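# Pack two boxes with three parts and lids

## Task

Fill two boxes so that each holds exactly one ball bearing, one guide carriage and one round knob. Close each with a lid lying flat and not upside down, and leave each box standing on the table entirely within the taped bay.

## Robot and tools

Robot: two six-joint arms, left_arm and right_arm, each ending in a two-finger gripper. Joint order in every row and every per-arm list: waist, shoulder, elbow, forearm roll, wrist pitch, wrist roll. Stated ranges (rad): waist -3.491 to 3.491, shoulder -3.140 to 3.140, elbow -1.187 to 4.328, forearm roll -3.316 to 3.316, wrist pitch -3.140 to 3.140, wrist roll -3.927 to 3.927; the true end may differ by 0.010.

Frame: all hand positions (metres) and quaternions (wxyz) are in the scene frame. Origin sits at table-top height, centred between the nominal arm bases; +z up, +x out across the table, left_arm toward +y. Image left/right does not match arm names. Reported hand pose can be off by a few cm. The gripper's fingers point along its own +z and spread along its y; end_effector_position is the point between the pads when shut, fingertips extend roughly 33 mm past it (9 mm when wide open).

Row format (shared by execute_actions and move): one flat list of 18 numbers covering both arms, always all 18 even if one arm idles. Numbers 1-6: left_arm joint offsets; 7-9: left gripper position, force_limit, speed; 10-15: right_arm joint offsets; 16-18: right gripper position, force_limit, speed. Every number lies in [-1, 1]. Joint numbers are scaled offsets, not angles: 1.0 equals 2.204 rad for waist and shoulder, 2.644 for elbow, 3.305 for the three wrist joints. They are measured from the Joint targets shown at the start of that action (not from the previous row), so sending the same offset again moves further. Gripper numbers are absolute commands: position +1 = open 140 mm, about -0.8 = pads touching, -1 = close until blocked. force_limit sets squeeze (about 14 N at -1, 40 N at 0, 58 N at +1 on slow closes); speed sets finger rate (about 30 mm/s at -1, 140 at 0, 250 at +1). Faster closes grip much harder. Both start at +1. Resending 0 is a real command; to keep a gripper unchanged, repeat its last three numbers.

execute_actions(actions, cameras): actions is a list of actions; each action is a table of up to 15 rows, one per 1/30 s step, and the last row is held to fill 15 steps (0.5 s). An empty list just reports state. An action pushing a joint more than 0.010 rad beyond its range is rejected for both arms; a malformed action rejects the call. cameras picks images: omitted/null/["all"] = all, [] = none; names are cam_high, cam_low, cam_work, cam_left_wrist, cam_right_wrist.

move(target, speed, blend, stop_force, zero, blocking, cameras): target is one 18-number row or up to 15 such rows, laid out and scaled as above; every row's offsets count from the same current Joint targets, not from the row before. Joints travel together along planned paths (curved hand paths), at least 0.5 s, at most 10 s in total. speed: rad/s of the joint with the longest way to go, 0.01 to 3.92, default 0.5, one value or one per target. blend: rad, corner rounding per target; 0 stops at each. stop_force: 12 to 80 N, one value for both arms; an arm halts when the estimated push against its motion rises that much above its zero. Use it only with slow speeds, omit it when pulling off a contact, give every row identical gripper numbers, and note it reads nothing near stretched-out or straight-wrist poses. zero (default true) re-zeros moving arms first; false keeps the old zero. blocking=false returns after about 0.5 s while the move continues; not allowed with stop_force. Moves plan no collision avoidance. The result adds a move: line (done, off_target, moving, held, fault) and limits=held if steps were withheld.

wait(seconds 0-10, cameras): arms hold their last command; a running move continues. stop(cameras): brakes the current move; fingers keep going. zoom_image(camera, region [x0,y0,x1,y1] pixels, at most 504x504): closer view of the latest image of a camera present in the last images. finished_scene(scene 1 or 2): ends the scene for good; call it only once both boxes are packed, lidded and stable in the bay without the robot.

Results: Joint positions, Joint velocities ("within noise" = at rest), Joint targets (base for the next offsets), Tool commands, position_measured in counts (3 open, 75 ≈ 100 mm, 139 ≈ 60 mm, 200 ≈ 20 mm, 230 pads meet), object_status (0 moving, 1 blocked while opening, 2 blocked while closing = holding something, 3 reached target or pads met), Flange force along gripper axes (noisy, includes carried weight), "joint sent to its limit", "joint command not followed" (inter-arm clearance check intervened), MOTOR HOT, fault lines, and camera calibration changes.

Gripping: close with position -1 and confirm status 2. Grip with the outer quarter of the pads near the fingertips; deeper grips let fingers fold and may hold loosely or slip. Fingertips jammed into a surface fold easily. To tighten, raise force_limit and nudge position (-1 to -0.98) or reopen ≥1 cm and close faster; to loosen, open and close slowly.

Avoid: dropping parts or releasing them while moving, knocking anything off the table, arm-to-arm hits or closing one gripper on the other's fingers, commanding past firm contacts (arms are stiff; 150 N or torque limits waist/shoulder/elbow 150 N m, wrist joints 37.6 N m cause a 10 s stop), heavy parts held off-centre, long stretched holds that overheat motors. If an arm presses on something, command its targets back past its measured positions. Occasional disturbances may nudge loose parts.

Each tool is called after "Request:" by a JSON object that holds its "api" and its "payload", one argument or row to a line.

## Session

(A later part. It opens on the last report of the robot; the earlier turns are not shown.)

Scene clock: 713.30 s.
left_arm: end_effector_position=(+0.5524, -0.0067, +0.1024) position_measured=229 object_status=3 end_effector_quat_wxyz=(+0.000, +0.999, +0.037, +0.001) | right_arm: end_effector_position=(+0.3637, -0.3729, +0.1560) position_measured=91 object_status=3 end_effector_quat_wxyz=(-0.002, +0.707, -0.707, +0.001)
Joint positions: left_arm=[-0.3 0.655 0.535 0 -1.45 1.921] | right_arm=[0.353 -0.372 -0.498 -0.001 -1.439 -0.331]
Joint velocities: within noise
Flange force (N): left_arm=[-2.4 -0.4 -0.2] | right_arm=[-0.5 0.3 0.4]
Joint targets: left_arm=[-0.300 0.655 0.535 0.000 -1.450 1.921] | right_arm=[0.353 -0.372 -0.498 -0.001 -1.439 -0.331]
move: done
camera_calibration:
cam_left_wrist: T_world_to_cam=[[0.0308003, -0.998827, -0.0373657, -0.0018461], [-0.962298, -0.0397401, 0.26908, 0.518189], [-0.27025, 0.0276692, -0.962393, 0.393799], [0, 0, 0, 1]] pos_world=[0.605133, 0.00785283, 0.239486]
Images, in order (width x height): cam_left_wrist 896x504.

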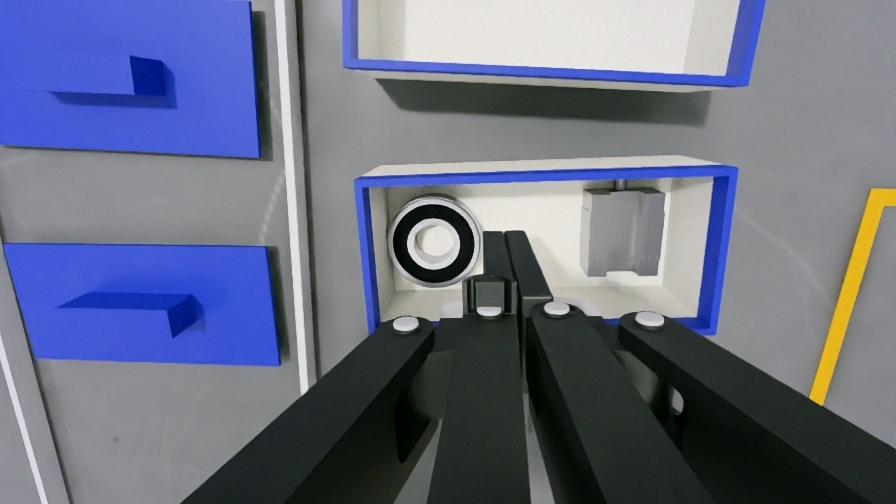

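Request:
{"api": "move", "payload": {
  "target": [0.29213,0.03947,0.0875,0,-0.04392,-0.21708,0.2,0,-0.3,0,0,0,0,0,0,0.3,0.1,-1],
  "speed": 0.6,
  "cameras": ["cam_work","cam_left_wrist"]
}}

Scene clock: 754.70 s.
left_arm: end_effector_position=(+0.6434, +0.4356, +0.1415) position_measured=104 object_status=3 end_effector_quat_wxyz=(+0.000, +1.000, +0.000, +0.000) | right_arm: end_effector_position=(+0.3637, -0.3729, +0.1560) position_measured=91 object_status=3 end_effector_quat_wxyz=(-0.002, +0.707, -0.707, +0.001)
Joint positions: left_arm=[0.343 0.742 0.767 0 -1.595 1.203] | right_arm=[0.353 -0.372 -0.498 -0.001 -1.439 -0.331]
Joint velocities: within noise
Flange force (N): left_arm=[-3.2 1.6 0.5] | right_arm=[-0.5 0.1 0.8]
Joint targets: left_arm=[0.343 0.742 0.767 0.000 -1.595 1.203] | right_arm=[0.353 -0.372 -0.498 -0.001 -1.439 -0.331]
move: done
camera_calibration:
cam_left_wrist: T_world_to_cam=[[-0.0430851, -0.998344, -0.0381078, 0.48614], [-0.962509, 0.0312536, 0.269445, 0.581947], [-0.267808, 0.0482882, -0.962262, 0.433212], [0, 0, 0, 1]] pos_world=[0.697092, 0.446228, 0.278587]
Images, in order (width x height): cam_work 896x504, cam_left_wrist 896x504.

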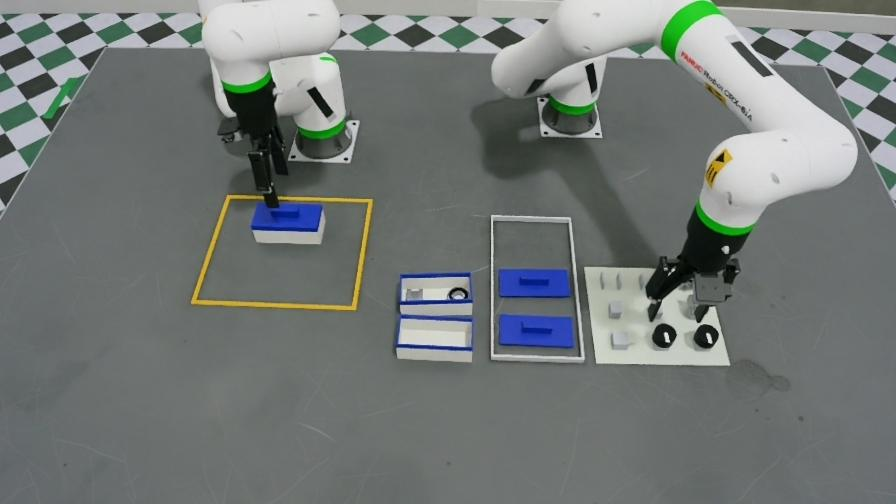

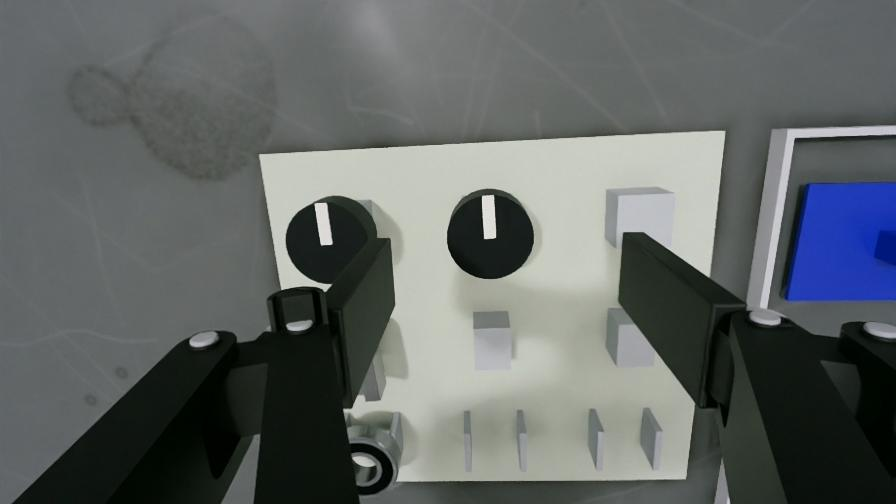

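Request:
{"api": "move", "payload": {
  "target": [
    [0,0.0044,-0.05036,0,0.04322,0,0.2,0,-0.3,0,0,0,0,0,0,0.3,0.1,-1],
    [0,0.0044,-0.05036,0,0.04322,0,-1,-0.3,-1,0,0,0,0,0,0,0.3,0.1,-1],
    [0,0,0,0,0,0,-1,-0.3,-1,0,0,0,0,0,0,0.3,0.1,-1]
  ],
  "speed": [0.15,0.15,0.15],
  "cameras": ["cam_left_wrist"]
}}

Scene clock: 767.87 s.
left_arm: end_effector_position=(+0.6434, +0.4357, +0.1415) position_measured=167 object_status=2 end_effector_quat_wxyz=(+0.000, +1.000, +0.000, +0.000) | right_arm: end_effector_position=(+0.3637, -0.3729, +0.1560) position_measured=91 object_status=3 end_effector_quat_wxyz=(-0.002, +0.707, -0.707, +0.001)
Joint positions: left_arm=[0.343 0.742 0.766 0 -1.595 1.203] | right_arm=[0.353 -0.372 -0.498 -0.001 -1.439 -0.331]
Joint velocities: within noise
Flange force (N): left_arm=[-0.9 1.1 -0.5] | right_arm=[0.0 -0.2 0.6]
Joint targets: left_arm=[0.343 0.742 0.767 0.000 -1.595 1.203] | right_arm=[0.353 -0.372 -0.498 -0.001 -1.439 -0.331]
move: done
camera_calibration:
cam_left_wrist: T_world_to_cam=[[-0.0430571, -0.998349, -0.0380122, 0.486096], [-0.962509, 0.0312524, 0.269442, 0.581949], [-0.267809, 0.0481885, -0.962266, 0.433259], [0, 0, 0, 1]] pos_world=[0.697092, 0.446228, 0.278587]
Images, in order (width x height): cam_left_wrist 896x504.

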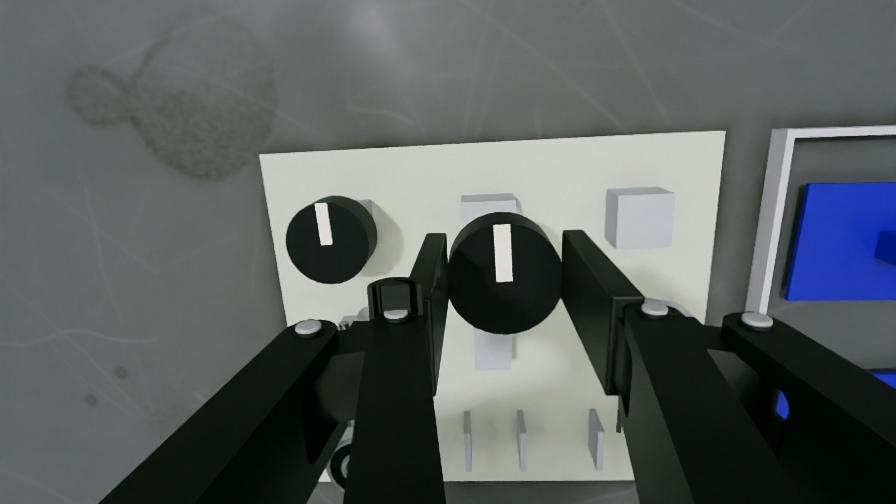

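Request:
{"api": "move", "payload": {
  "target": [-0.30095,-0.03153,-0.06017,0,0.02711,0.22309,-1,-0.3,-1,0,0,0,0,0,0,0.3,0.1,-1],
  "speed": 0.6,
  "cameras": ["cam_left_wrist","cam_work"]
}}

Request:
{"api": "zoom_image", "payload": {
  "camera": "cam_work",
  "region": [380, 240, 600, 370]
}}

Scene clock: 781.10 s.
left_arm: end_effector_position=(+0.5535, -0.0208, +0.1215) position_measured=167 object_status=2 end_effector_quat_wxyz=(+0.000, +0.999, +0.037, +0.000) | right_arm: end_effector_position=(+0.3637, -0.3729, +0.1560) position_measured=91 object_status=3 end_effector_quat_wxyz=(-0.002, +0.707, -0.707, +0.001)
Joint positions: left_arm=[-0.32 0.672 0.607 0.001 -1.505 1.941] | right_arm=[0.353 -0.372 -0.498 -0.001 -1.439 -0.331]
Joint velocities: within noise
Flange force (N): left_arm=[-3.2 -0.4 0.2] | right_arm=[-0.4 0.0 0.7]
Joint targets: left_arm=[-0.320 0.672 0.607 0.000 -1.505 1.941] | right_arm=[0.353 -0.372 -0.498 -0.001 -1.439 -0.331]
move: done
camera_calibration:
cam_left_wrist: T_world_to_cam=[[0.031154, -0.998811, -0.0375032, -0.0154292], [-0.962065, -0.0401403, 0.269853, 0.513206], [-0.271037, 0.0276735, -0.962171, 0.41329], [0, 0, 0, 1]] pos_world=[0.606234, -0.00624779, 0.258587]
Images, in order (width x height): cam_work 896x504, cam_left_wrist 896x504.

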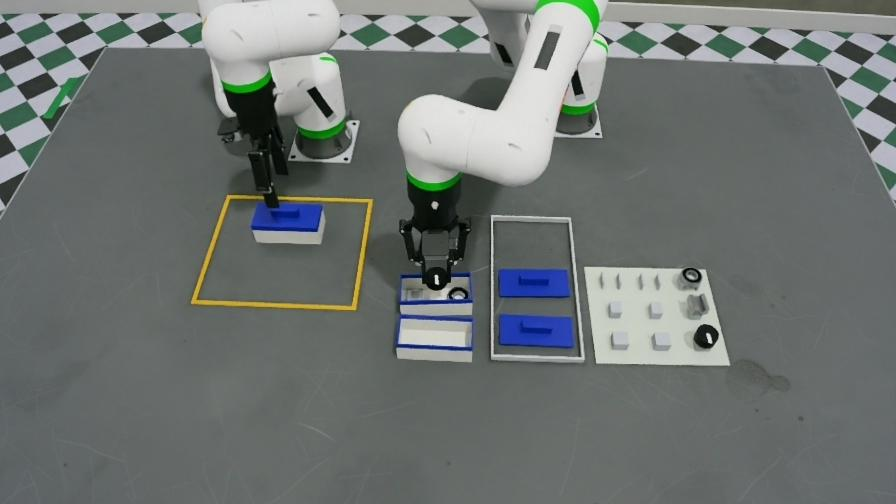

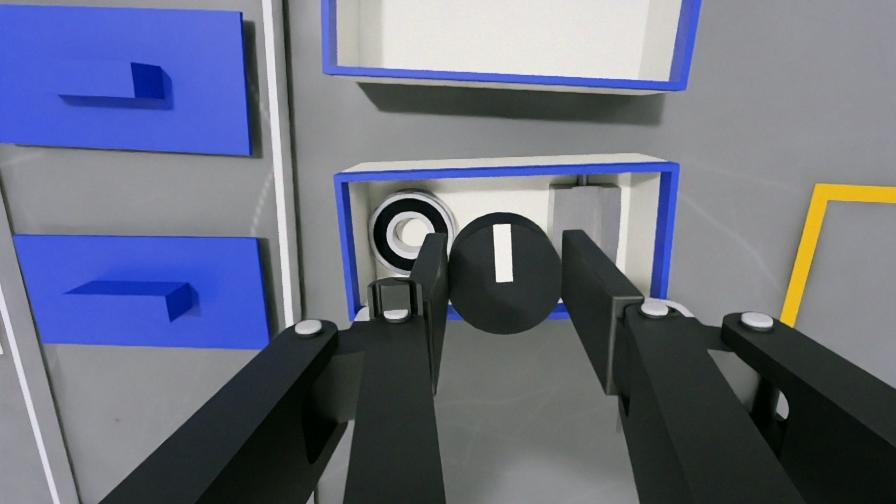

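Scaled by 2.291 from the camera's 896x504 image, which has a finer 1280x720 frame.

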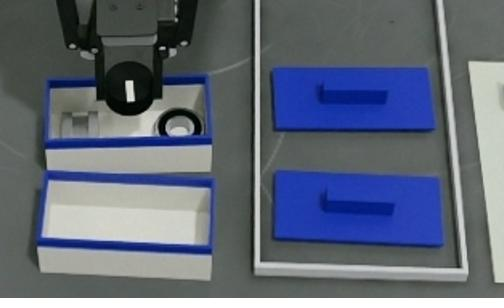

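Request:
{"api": "move", "payload": {
  "target": [-0.00347,0.01193,-0.0319,0,0.03348,0.00231,-1,-0.3,-1,0,0,0,0,0,0,0.3,0.1,-1],
  "speed": 0.15,
  "cameras": ["cam_left_wrist","cam_work"]
}}

Request:
{"api": "zoom_image", "payload": {
  "camera": "cam_work",
  "region": [390, 250, 490, 330]
}}

Scene clock: 807.27 s.
left_arm: end_effector_position=(+0.5536, -0.0263, +0.0675) position_measured=167 object_status=2 end_effector_quat_wxyz=(+0.000, +0.999, +0.037, +0.000) | right_arm: end_effector_position=(+0.3637, -0.3729, +0.1560) position_measured=91 object_status=3 end_effector_quat_wxyz=(-0.002, +0.707, -0.707, +0.001)
Joint positions: left_arm=[-0.328 0.698 0.523 0 -1.395 1.948] | right_arm=[0.353 -0.372 -0.498 -0.001 -1.439 -0.331]
Joint velocities: within noise
Flange force (N): left_arm=[-4.0 -1.4 0.7] | right_arm=[-0.6 -0.1 0.5]
Joint targets: left_arm=[-0.328 0.698 0.523 0.000 -1.395 1.948] | right_arm=[0.353 -0.372 -0.498 -0.001 -1.439 -0.331]
move: done
camera_calibration:
cam_left_wrist: T_world_to_cam=[[0.0311586, -0.998811, -0.0375018, -0.022954], [-0.96209, -0.0401417, 0.26976, 0.527688], [-0.270945, 0.0276747, -0.962197, 0.361461], [0, 0, 0, 1]] pos_world=[0.606334, -0.0117478, 0.204587]
Images, in order (width x height): cam_work 896x504, cam_left_wrist 896x504.

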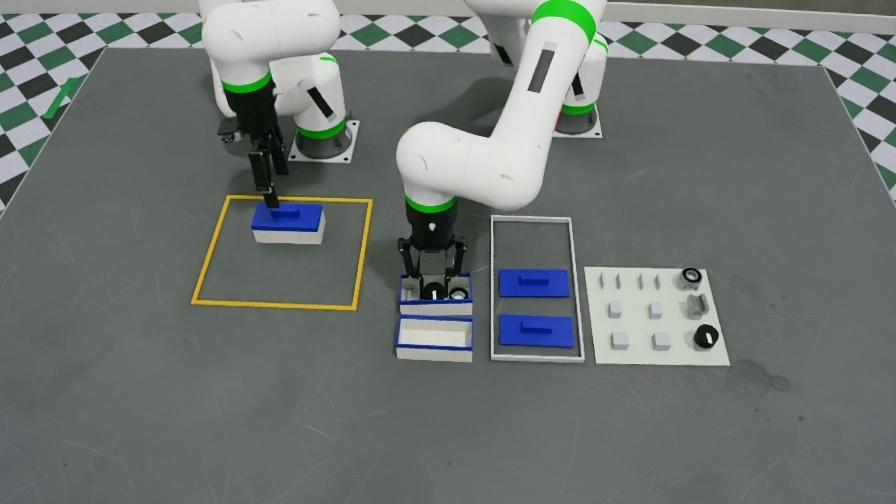

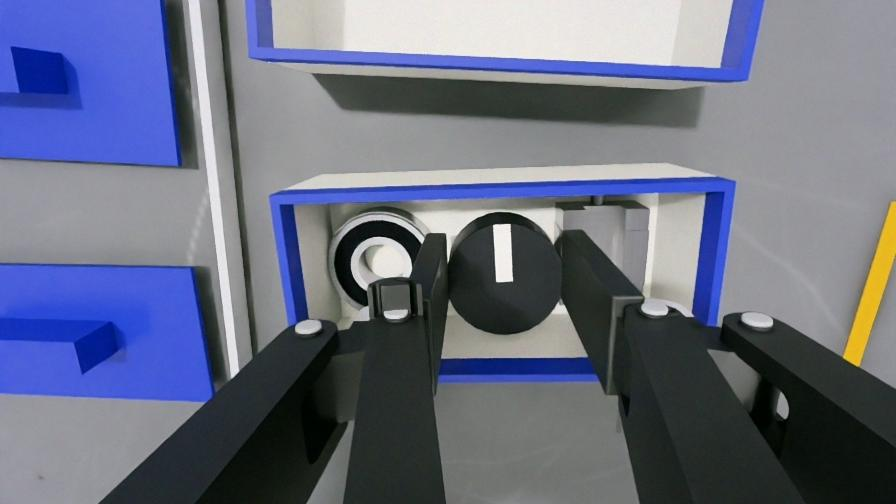

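Scaled by 5.040 from the camera's 896x504 image, which has a finer 1280x720 frame.

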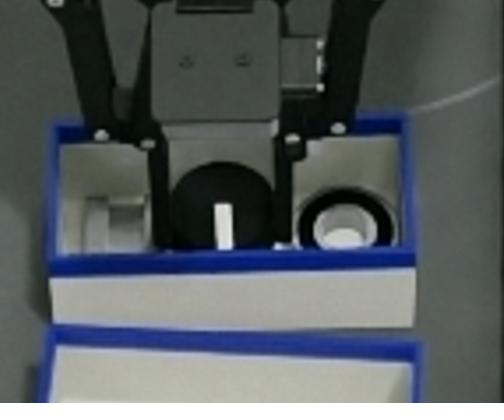

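Request:
{"api": "move", "payload": {
  "target": [0,0.00436,-0.0102,0,0.01108,0,-1,-0.3,-1,0,0,0,0,0,0,0.3,0.1,-1],
  "speed": 0.03,
  "stop_force": 12,
  "cameras": ["cam_left_wrist"]
}}

Scene clock: 812.93 s.
left_arm: end_effector_position=(+0.5536, -0.0264, +0.0548) position_measured=167 object_status=2 end_effector_quat_wxyz=(+0.000, +0.999, +0.037, +0.000) | right_arm: end_effector_position=(+0.3637, -0.3729, +0.1560) position_measured=91 object_status=3 end_effector_quat_wxyz=(-0.002, +0.707, -0.707, +0.001)
Joint positions: left_arm=[-0.328 0.705 0.504 0.001 -1.368 1.948] | right_arm=[0.353 -0.372 -0.498 -0.001 -1.439 -0.331]
Joint velocities: within noise
Flange force (N): left_arm=[-5.4 -6.1 -20.1] | right_arm=[-0.3 -0.3 0.6]
Joint targets: left_arm=[-0.328 0.705 0.504 0.001 -1.369 1.948] | right_arm=[0.353 -0.372 -0.498 -0.001 -1.439 -0.331]
move: contact (left_arm)
camera_calibration:
cam_left_wrist: T_world_to_cam=[[0.0312178, -0.998816, -0.0373029, -0.0235078], [-0.962122, -0.0401415, 0.269648, 0.531181], [-0.270827, 0.0274721, -0.962236, 0.349078], [0, 0, 0, 1]] pos_world=[0.606334, -0.0117475, 0.191786]
Images, in order (width x height): cam_left_wrist 896x504.

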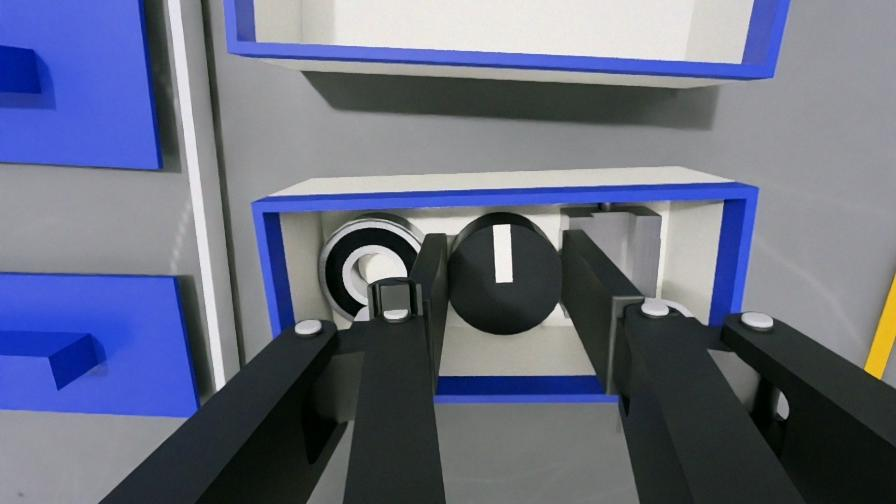

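Request:
{"api": "move", "payload": {
  "target": [
    [0,0,0,0,0,0,-0.2,-0.3,-1,0,0,0,0,0,0,0.3,0.1,-1],
    [0,-0.01225,0.06876,0,-0.06342,0,-0.2,-0.3,-1,0,0,0,0,0,0,0.3,0.1,-1]
  ],
  "speed": 0.15,
  "cameras": ["cam_left_wrist"]
}}

Request:
{"api": "zoom_image", "payload": {
  "camera": "cam_left_wrist",
  "region": [0, 100, 504, 400]
}}

Scene clock: 819.40 s.
left_arm: end_effector_position=(+0.5535, -0.0264, +0.1510) position_measured=154 object_status=3 end_effector_quat_wxyz=(+0.000, +0.999, +0.037, +0.000) | right_arm: end_effector_position=(+0.3637, -0.3729, +0.1560) position_measured=91 object_status=3 end_effector_quat_wxyz=(-0.002, +0.707, -0.707, +0.001)
Joint positions: left_arm=[-0.328 0.678 0.686 0.001 -1.578 1.948] | right_arm=[0.353 -0.372 -0.498 -0.001 -1.439 -0.331]
Joint velocities: within noise
Flange force (N): left_arm=[-4.6 -1.9 0.9] | right_arm=[-0.2 0.0 0.5]
Joint targets: left_arm=[-0.328 0.678 0.686 0.001 -1.578 1.948] | right_arm=[0.353 -0.372 -0.498 -0.001 -1.439 -0.331]
move: done
camera_calibration:
cam_left_wrist: T_world_to_cam=[[0.0311026, -0.998808, -0.0376197, -0.0197585], [-0.961895, -0.0401398, 0.270457, 0.504871], [-0.271645, 0.0277742, -0.961997, 0.442077], [0, 0, 0, 1]] pos_world=[0.606336, -0.0117479, 0.287988]
Images, in order (width x height): cam_left_wrist 896x504.

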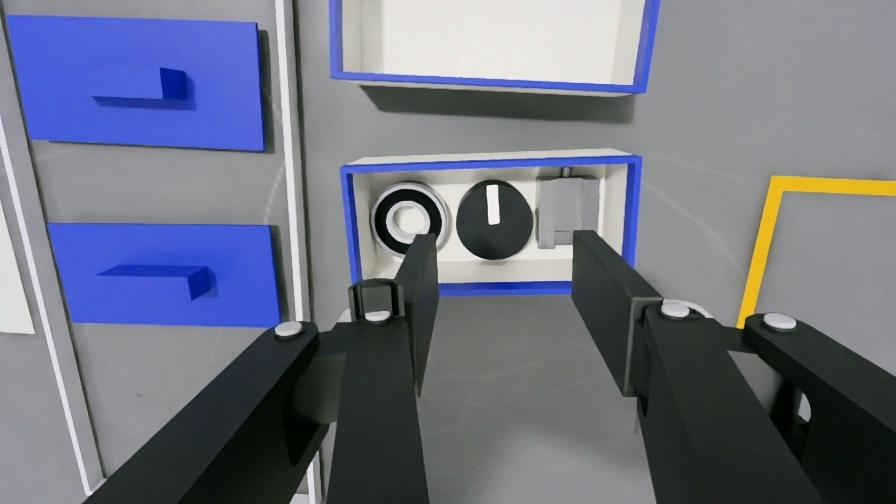

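Scaled by 1.000.

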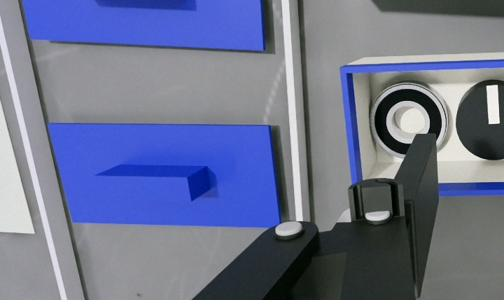

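Request:
{"api": "move", "payload": {
  "target": [0.13581,-0.14189,-0.18336,-0.0003,0.05183,-0.58177,-0.2,-0.3,-1,0,0,0,0,0,0,0.3,0.1,-1],
  "speed": 0.7,
  "cameras": ["cam_left_wrist","cam_work"]
}}

Request:
{"api": "zoom_image", "payload": {
  "camera": "cam_work",
  "region": [460, 230, 600, 330]
}}

Scene clock: 840.20 s.
left_arm: end_effector_position=(+0.5065, +0.1711, +0.1408) position_measured=154 object_status=3 end_effector_quat_wxyz=(+0.000, +0.714, -0.700, +0.000) | right_arm: end_effector_position=(+0.3637, -0.3729, +0.1560) position_measured=91 object_status=3 end_effector_quat_wxyz=(-0.002, +0.707, -0.707, +0.001)
Joint positions: left_arm=[-0.028 0.366 0.201 0 -1.407 0.025] | right_arm=[0.353 -0.372 -0.498 -0.001 -1.439 -0.331]
Joint velocities: within noise
Flange force (N): left_arm=[0.6 2.3 -0.4] | right_arm=[-0.5 0.1 0.4]
Joint targets: left_arm=[-0.028 0.366 0.201 0.000 -1.407 0.025] | right_arm=[0.353 -0.372 -0.498 -0.001 -1.439 -0.331]
move: done
camera_calibration:
cam_left_wrist: T_world_to_cam=[[-0.999059, 0.0219056, -0.0374313, 0.525646], [0.0109619, 0.962587, 0.27075, -0.193922], [0.0419619, 0.270085, -0.961922, 0.213747], [0, 0, 0, 1]] pos_world=[0.518308, 0.117422, 0.277788]
Images, in order (width x height): cam_work 896x504, cam_left_wrist 896x504.

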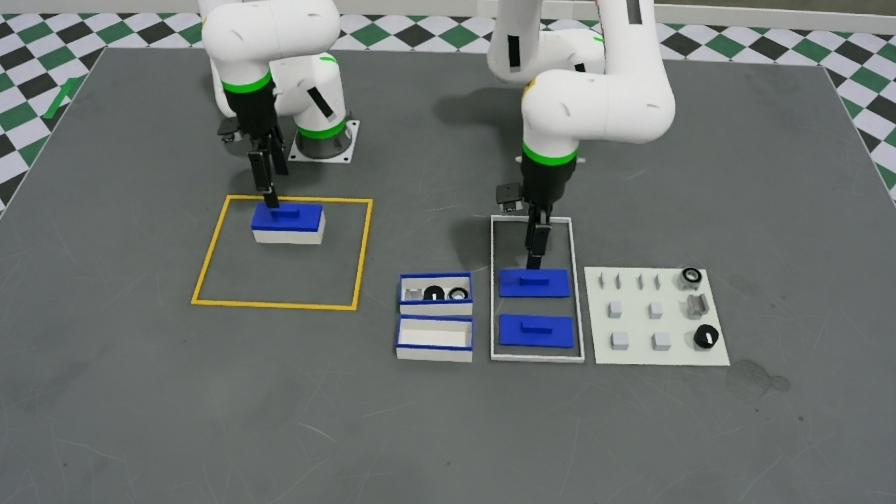

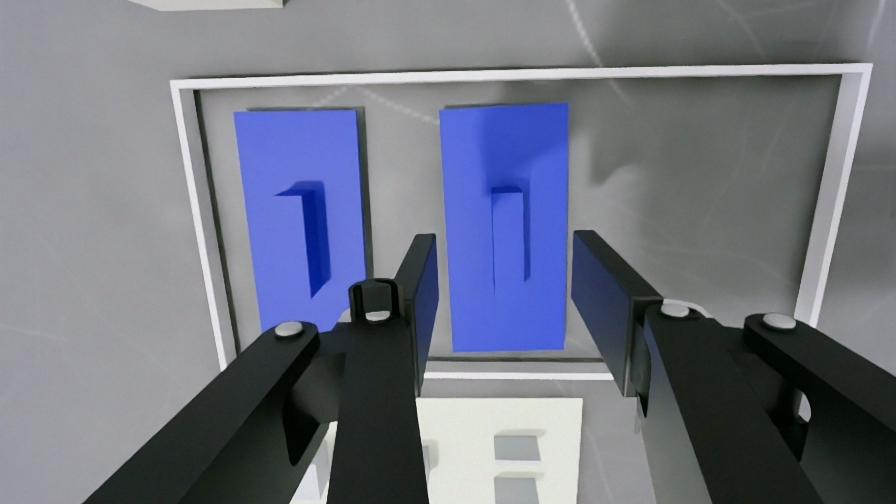

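Scaled by 3.600 from the camera's 896x504 image, which has a finer 1280x720 frame.

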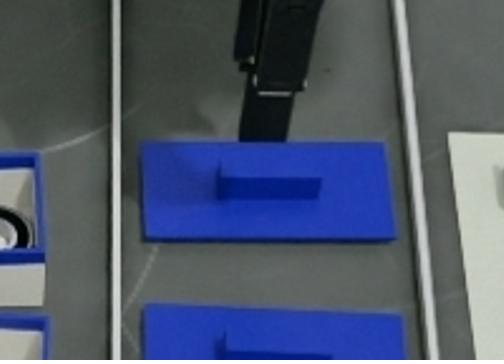

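Request:
{"api": "move", "payload": {
  "target": [
    [0.01292,-0.00648,-0.03419,0,0.02302,-0.00559,-0.2,-0.3,-1,0,0,0,0,0,0,0.3,0.1,-1],
    [0.01292,0.01233,-0.06537,0,0.06052,-0.00559,-0.2,-0.3,-1,0,0,0,0,0,0,0.3,0.1,-1],
    [0.01292,0.01233,-0.06537,0,0.06052,-0.00559,-1,0,-1,0,0,0,0,0,0,0.3,0.1,-1],
    [0.01292,-0.01333,-0.0148,0,0.00295,-0.00559,-1,0,-1,0,0,0,0,0,0,0.3,0.1,-1]
  ],
  "speed": 0.15,
  "cameras": ["cam_left_wrist","cam_work"]
}}

Request:
{"api": "zoom_image", "payload": {
  "camera": "cam_work",
  "region": [460, 230, 600, 330]
}}

Scene clock: 867.60 s.
left_arm: end_effector_position=(+0.4980, +0.1871, +0.1408) position_measured=208 object_status=2 end_effector_quat_wxyz=(+0.000, +0.718, -0.696, +0.000) | right_arm: end_effector_position=(+0.3637, -0.3729, +0.1560) position_measured=91 object_status=3 end_effector_quat_wxyz=(-0.002, +0.707, -0.707, +0.001)
Joint positions: left_arm=[0 0.336 0.162 0 -1.397 0.007] | right_arm=[0.353 -0.372 -0.498 -0.001 -1.439 -0.331]
Joint velocities: within noise
Flange force (N): left_arm=[1.1 0.8 0.1] | right_arm=[-0.3 0.0 0.5]
Joint targets: left_arm=[0.000 0.336 0.162 0.000 -1.397 0.007] | right_arm=[0.353 -0.372 -0.498 -0.001 -1.439 -0.331]
move: done
camera_calibration:
cam_left_wrist: T_world_to_cam=[[-0.999231, 0.0119805, -0.0373385, 0.518776], [0.00142806, 0.962672, 0.270667, -0.204559], [0.0391874, 0.270406, -0.961949, 0.211082], [0, 0, 0, 1]] pos_world=[0.510398, 0.133631, 0.277788]
Images, in order (width x height): cam_work 896x504, cam_left_wrist 896x504.

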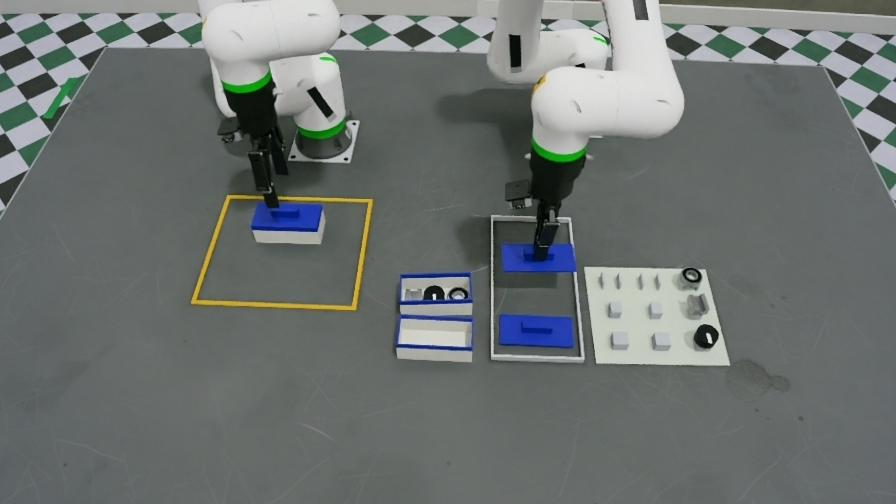

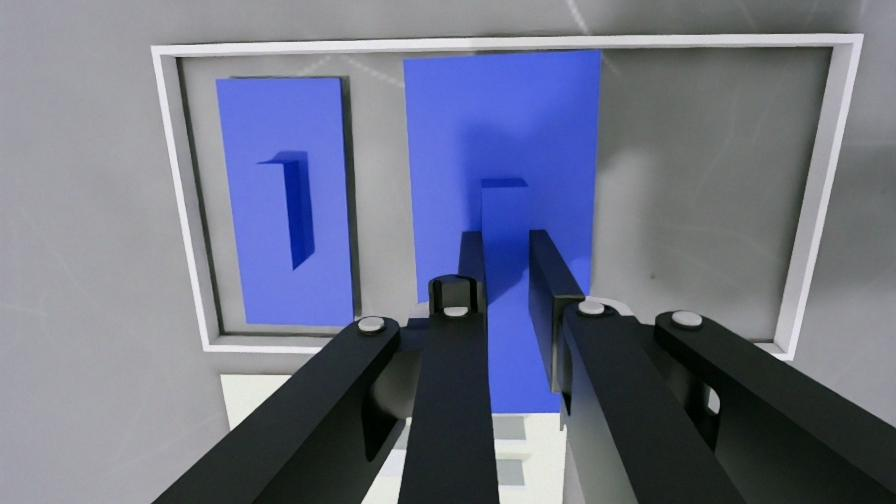

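Scaled by 3.600 from the camera's 896x504 image, which has a finer 1280x720 frame.

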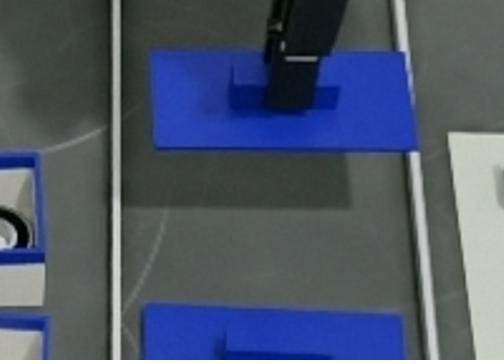

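Request:
{"api": "move", "payload": {
  "target": [-0.14485,0.15354,0.16242,0,-0.02755,0.10991,-1,0,-1,0,0,0,0,0,0,0.3,0.1,-1],
  "speed": 0.4,
  "cameras": ["cam_left_wrist","cam_work"]
}}

Request:
{"api": "zoom_image", "payload": {
  "camera": "cam_work",
  "region": [385, 230, 505, 330]
}}

Scene clock: 887.97 s.
left_arm: end_effector_position=(+0.5536, -0.0198, +0.1129) position_measured=208 object_status=2 end_effector_quat_wxyz=(+0.000, +0.733, -0.680, +0.000) | right_arm: end_effector_position=(+0.3637, -0.3729, +0.1560) position_measured=91 object_status=3 end_effector_quat_wxyz=(-0.002, +0.707, -0.707, +0.001)
Joint positions: left_arm=[-0.319 0.674 0.591 0 -1.488 0.37] | right_arm=[0.353 -0.372 -0.498 -0.001 -1.439 -0.331]
Joint velocities: within noise
Flange force (N): left_arm=[-1.1 2.2 0.4] | right_arm=[-0.4 0.5 0.4]
Joint targets: left_arm=[-0.319 0.675 0.591 0.000 -1.488 0.370] | right_arm=[0.353 -0.372 -0.498 -0.001 -1.439 -0.331]
move: done
camera_calibration:
cam_left_wrist: T_world_to_cam=[[-0.998771, -0.032224, -0.0376596, 0.574519], [-0.0412433, 0.961724, 0.2709, 0.0256895], [0.0274887, 0.27212, -0.961871, 0.244535], [0, 0, 0, 1]] pos_world=[0.568151, -0.0727357, 0.249888]
Images, in order (width x height): cam_work 896x504, cam_left_wrist 896x504.

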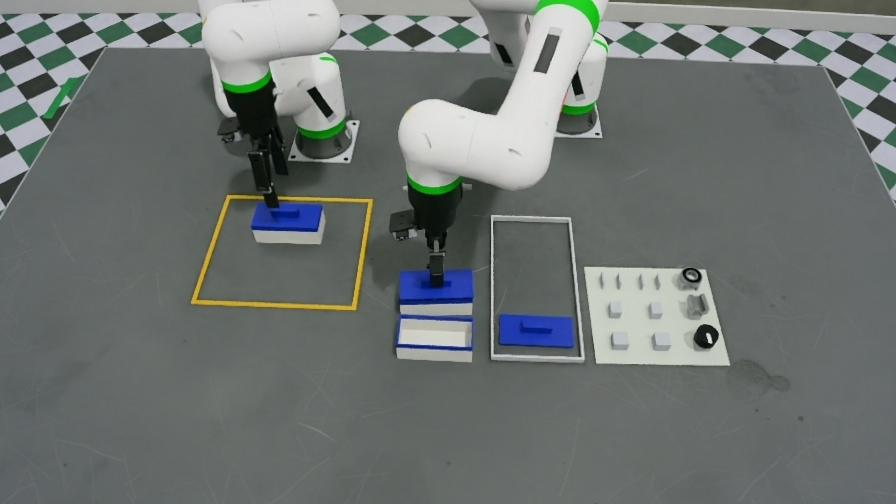

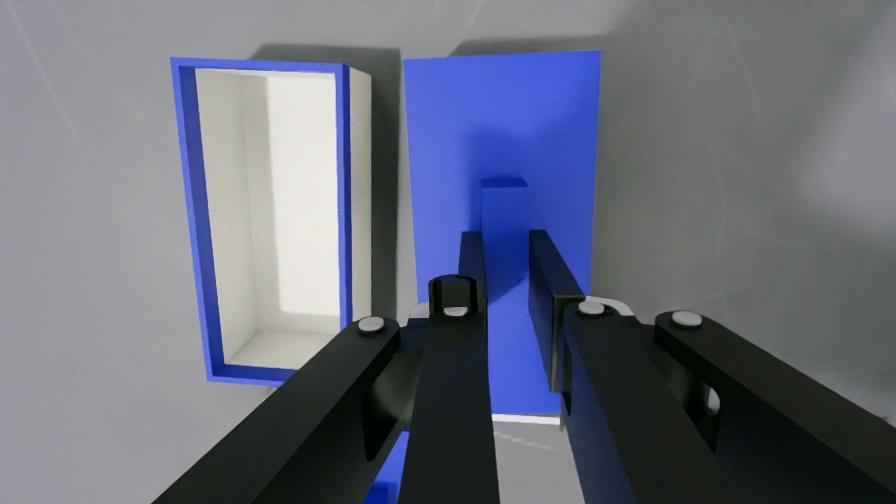

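Scaled by 4.200 from the camera's 896x504 image, which has a finer 1280x720 frame.

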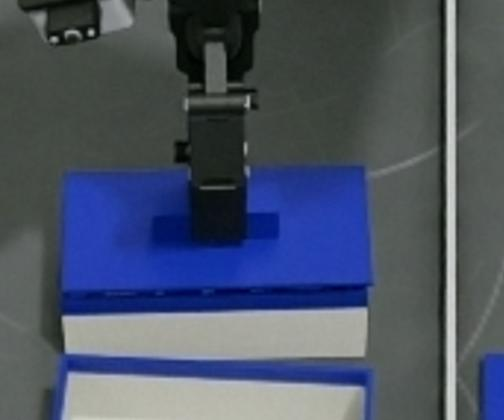

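Request:
{"api": "move", "payload": {
  "target": [-0.00147,-0.00449,-0.00598,0,0.00179,0.00099,-1,0,-1,0,0,0,0,0,0,0.3,0.1,-1],
  "speed": 0.1,
  "cameras": ["cam_left_wrist","cam_work"]
}}

Request:
{"api": "zoom_image", "payload": {
  "camera": "cam_work",
  "region": [395, 255, 481, 325]
}}

Request:
{"api": "zoom_image", "payload": {
  "camera": "cam_left_wrist",
  "region": [450, 370, 600, 470]
}}

Scene clock: 909.70 s.
left_arm: end_effector_position=(+0.5493, -0.0209, +0.1128) position_measured=208 object_status=2 end_effector_quat_wxyz=(+0.000, +0.733, -0.680, +0.000) | right_arm: end_effector_position=(+0.3637, -0.3729, +0.1560) position_measured=91 object_status=3 end_effector_quat_wxyz=(-0.002, +0.707, -0.707, +0.001)
Joint positions: left_arm=[-0.322 0.665 0.575 0 -1.482 0.374] | right_arm=[0.353 -0.372 -0.498 -0.001 -1.439 -0.331]
Joint velocities: within noise
Flange force (N): left_arm=[-0.6 2.3 0.5] | right_arm=[-0.2 0.2 0.4]
Joint targets: left_arm=[-0.322 0.665 0.575 0.000 -1.482 0.374] | right_arm=[0.353 -0.372 -0.498 -0.001 -1.439 -0.331]
move: done
camera_calibration:
cam_left_wrist: T_world_to_cam=[[-0.998771, -0.0322222, -0.0376591, 0.570189], [-0.0412413, 0.961724, 0.2709, 0.0264998], [0.0274887, 0.27212, -0.961871, 0.244829], [0, 0, 0, 1]] pos_world=[0.563851, -0.0737357, 0.249788]
Images, in order (width x height): cam_work 896x504, cam_left_wrist 896x504.

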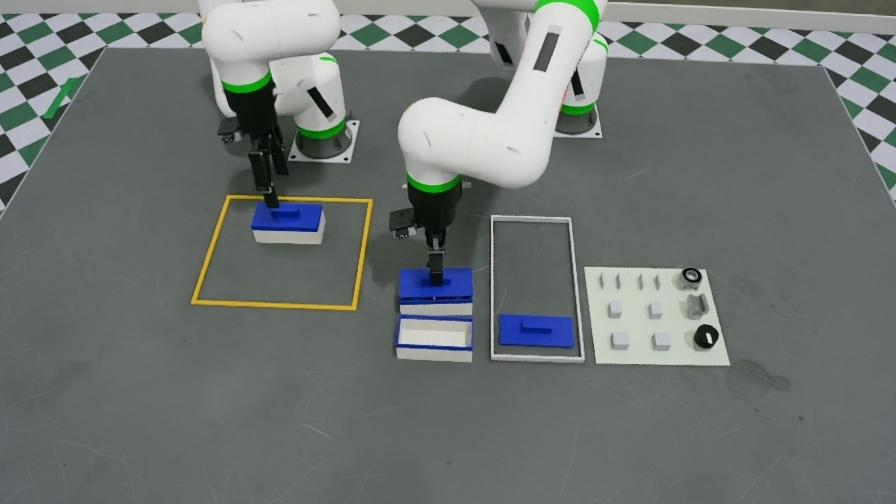

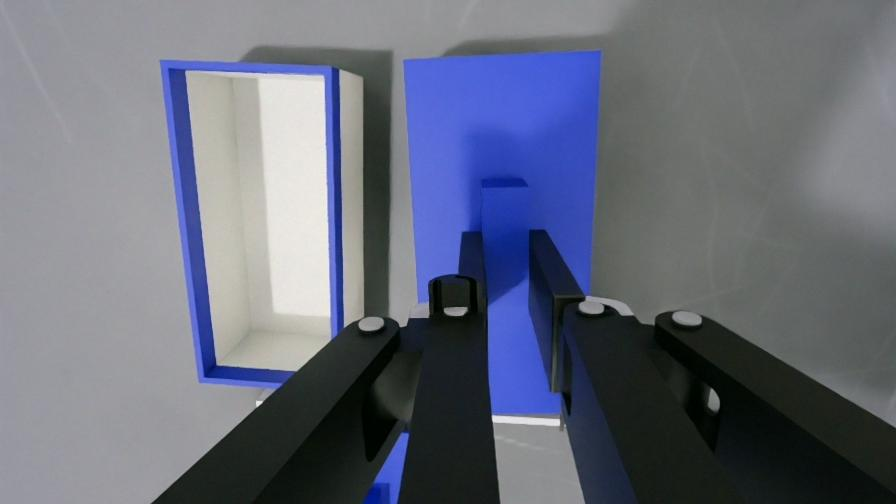

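Scaled by 5.860 from the camera's 896x504 image, which has a finer 1280x720 frame.

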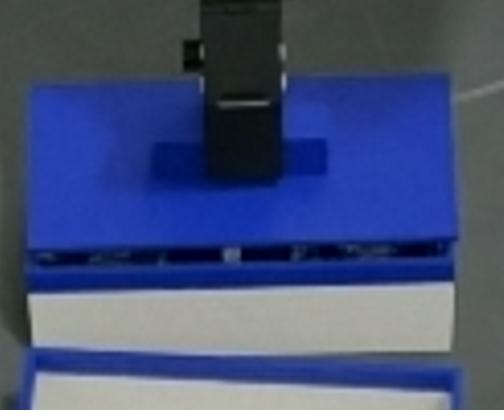

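Scaled by 3.360 from the camera's 896x504 image, which has a finer 1280x720 frame.

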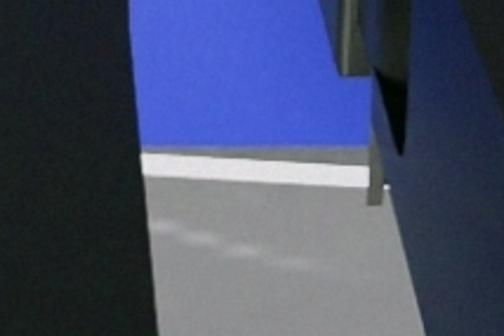

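Request:
{"api": "move", "payload": {
  "target": [0,0.00238,-0.01188,0,0.01109,0,-1,0,-1,0,0,0,0,0,0,0.3,0.1,-1],
  "speed": 0.02,
  "stop_force": 12,
  "cameras": ["cam_work"]
}}

Request:
{"api": "zoom_image", "payload": {
  "camera": "cam_work",
  "region": [395, 255, 481, 325]
}}

Scene clock: 929.73 s.
left_arm: end_effector_position=(+0.5493, -0.0209, +0.1009) position_measured=208 object_status=2 end_effector_quat_wxyz=(+0.000, +0.733, -0.680, +0.000) | right_arm: end_effector_position=(+0.3637, -0.3729, +0.1560) position_measured=91 object_status=3 end_effector_quat_wxyz=(-0.002, +0.707, -0.707, +0.001)
Joint positions: left_arm=[-0.322 0.668 0.553 0 -1.456 0.374] | right_arm=[0.353 -0.372 -0.498 -0.001 -1.439 -0.331]
Joint velocities: within noise
Flange force (N): left_arm=[-6.0 4.3 -20.3] | right_arm=[-0.2 0.1 0.7]
Joint targets: left_arm=[-0.322 0.668 0.553 0.000 -1.456 0.374] | right_arm=[0.353 -0.372 -0.498 -0.001 -1.439 -0.331]
move: contact (left_arm); left_arm: the wrist pitch is farthest, 0.011 rad from its target
Images, in order (width x height): cam_work 896x504.

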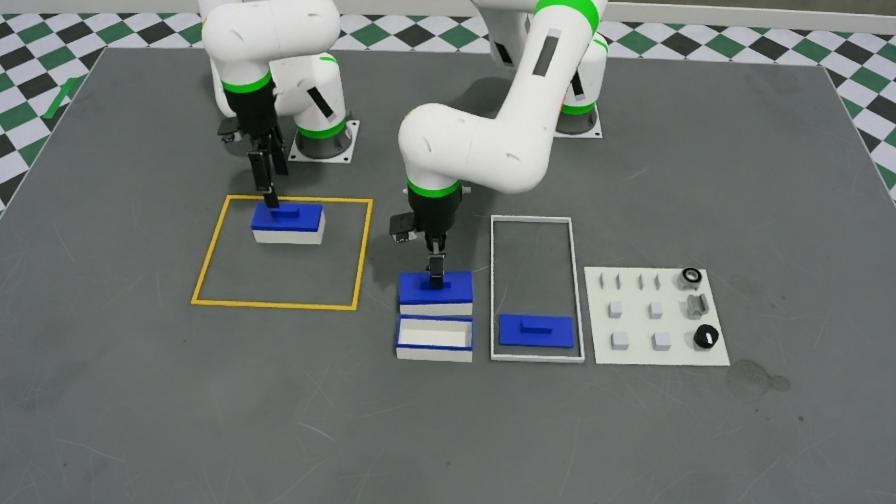

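Scaled by 5.860 from the camera's 896x504 image, which has a finer 1280x720 frame.

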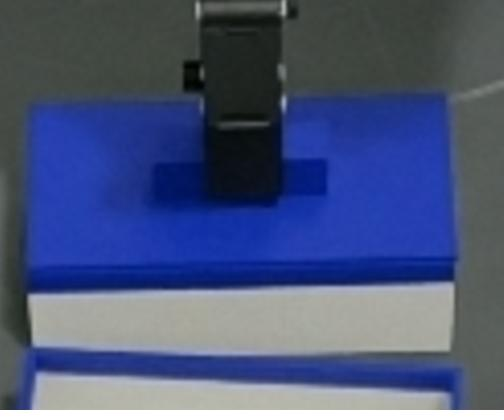

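Request:
{"api": "move", "payload": {
  "target": [
    [0,0,0,0,0,0,-0.33,0,-1,0,0,0,0,0,0,0.3,0.1,-1],
    [0,-0.004,0.03892,0,-0.03374,0,-0.33,0,-1,0,0,0,0,0,0,0.3,0.1,-1],
    [0.2,-0.1,0.03892,0,-0.03374,0,-0.33,0,-1,0,0,0,0,0,0,0.3,0.1,-1]
  ],
  "speed": [0.2,0.2,0.6],
  "cameras": ["cam_work","cam_high"]
}}

Request:
{"api": "zoom_image", "payload": {
  "camera": "cam_work",
  "region": [240, 190, 490, 330]
}}

Scene clock: 940.40 s.
left_arm: end_effector_position=(+0.6213, +0.2703, +0.2948) position_measured=171 object_status=3 end_effector_quat_wxyz=(-0.066, +0.859, -0.501, +0.083) | right_arm: end_effector_position=(+0.3637, -0.3729, +0.1560) position_measured=91 object_status=3 end_effector_quat_wxyz=(-0.002, +0.707, -0.707, +0.001)
Joint positions: left_arm=[0.118 0.448 0.656 0 -1.568 0.374] | right_arm=[0.353 -0.372 -0.498 -0.001 -1.439 -0.331]
Joint velocities: within noise
Flange force (N): left_arm=[-1.8 4.8 0.5] | right_arm=[-0.3 -0.2 0.8]
Joint targets: left_arm=[0.118 0.448 0.656 0.000 -1.568 0.374] | right_arm=[0.353 -0.372 -0.498 -0.001 -1.439 -0.331]
move: done
Images, in order (width x height): cam_high 896x504, cam_work 896x504.

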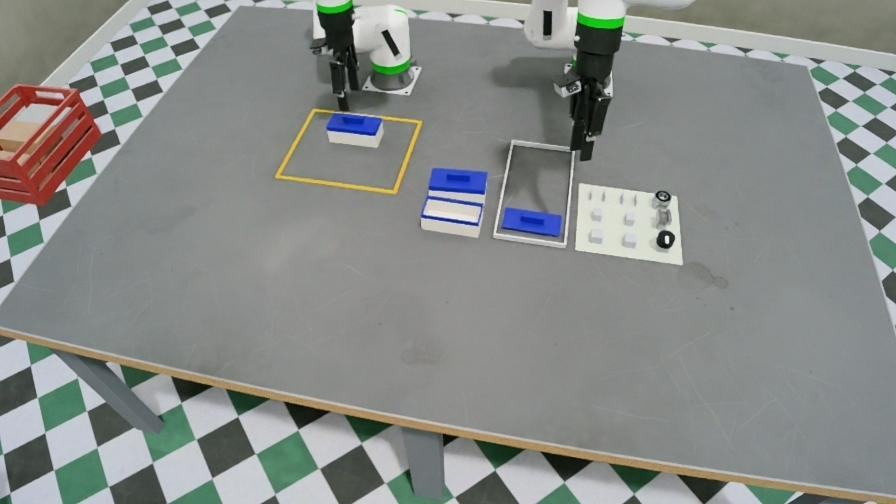

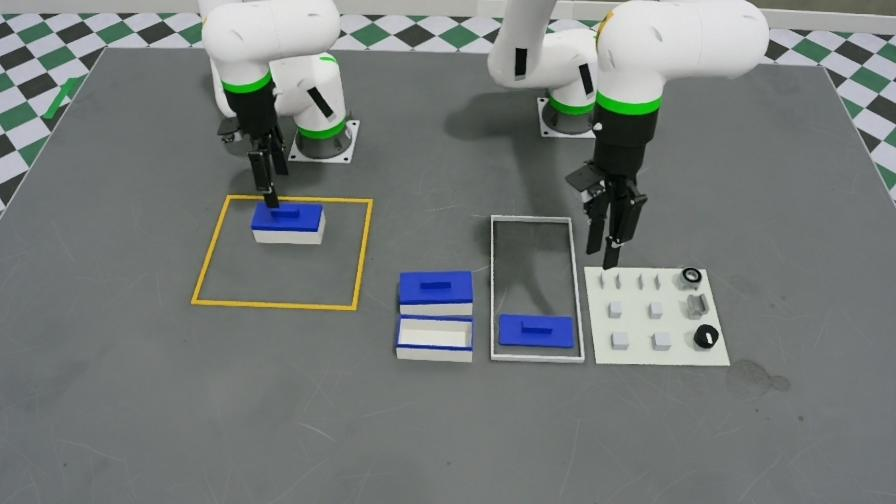

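Scaled by 2.016 from the camera's 896x504 image, which has a finer 1280x720 frame.

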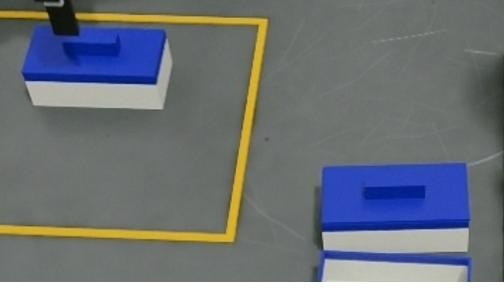

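Request:
{"api": "move", "payload": {
  "target": [0,0,0,0,0,0,-0.33,0,-1,0.20945,0.33598,0.27497,0.0003,0.00232,-0.1174,0.43,0.1,-1],
  "speed": 0.6,
  "cameras": ["cam_right_wrist","cam_work"]
}}

Scene clock: 956.03 s.
left_arm: end_effector_position=(+0.6213, +0.2703, +0.2948) position_measured=171 object_status=3 end_effector_quat_wxyz=(-0.066, +0.859, -0.501, +0.083) | right_arm: end_effector_position=(+0.5522, -0.0240, +0.1510) position_measured=75 object_status=3 end_effector_quat_wxyz=(+0.000, +0.733, -0.680, +0.000)
Joint positions: left_arm=[0.118 0.448 0.656 0 -1.568 0.374] | right_arm=[0.814 0.369 0.229 0 -1.431 -0.719]
Joint velocities: within noise
Flange force (N): left_arm=[-0.1 1.9 -0.5] | right_arm=[-1.8 -2.0 0.9]
Joint targets: left_arm=[0.118 0.448 0.656 0.000 -1.568 0.374] | right_arm=[0.815 0.369 0.229 0.000 -1.431 -0.719]
move: done
camera_calibration:
cam_right_wrist: T_world_to_cam=[[-0.99596, -0.0855737, 0.0272069, 0.548454], [-0.0759778, 0.964585, 0.252591, 0.0450313], [-0.0478585, 0.249504, -0.967191, 0.31919], [0, 0, 0, 1]] pos_world=[0.564936, -0.0761423, 0.282421]
Images, in order (width x height): cam_work 896x504, cam_right_wrist 896x504.

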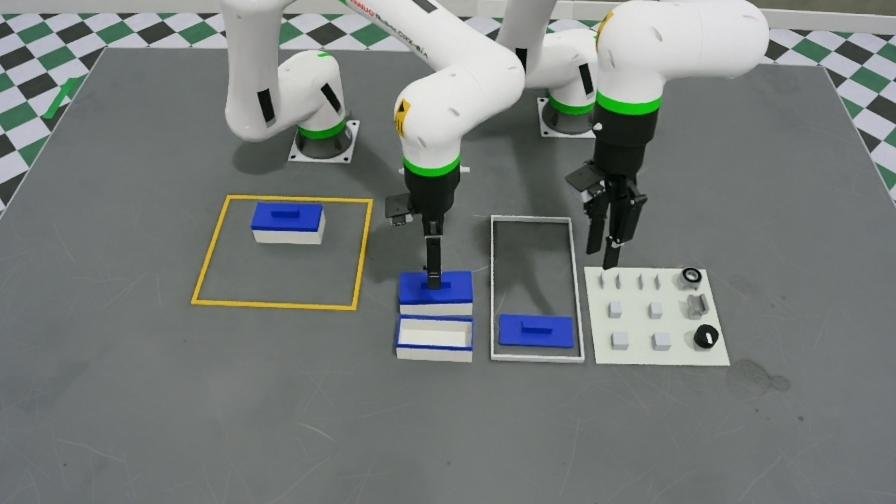

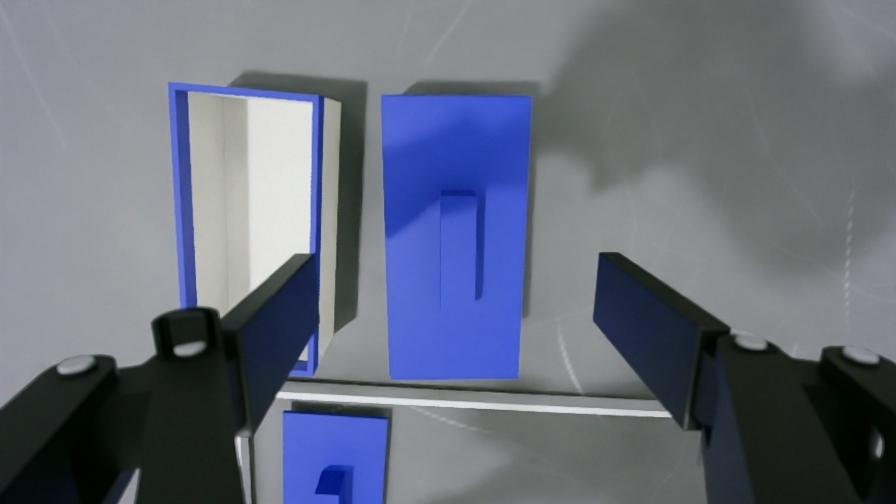

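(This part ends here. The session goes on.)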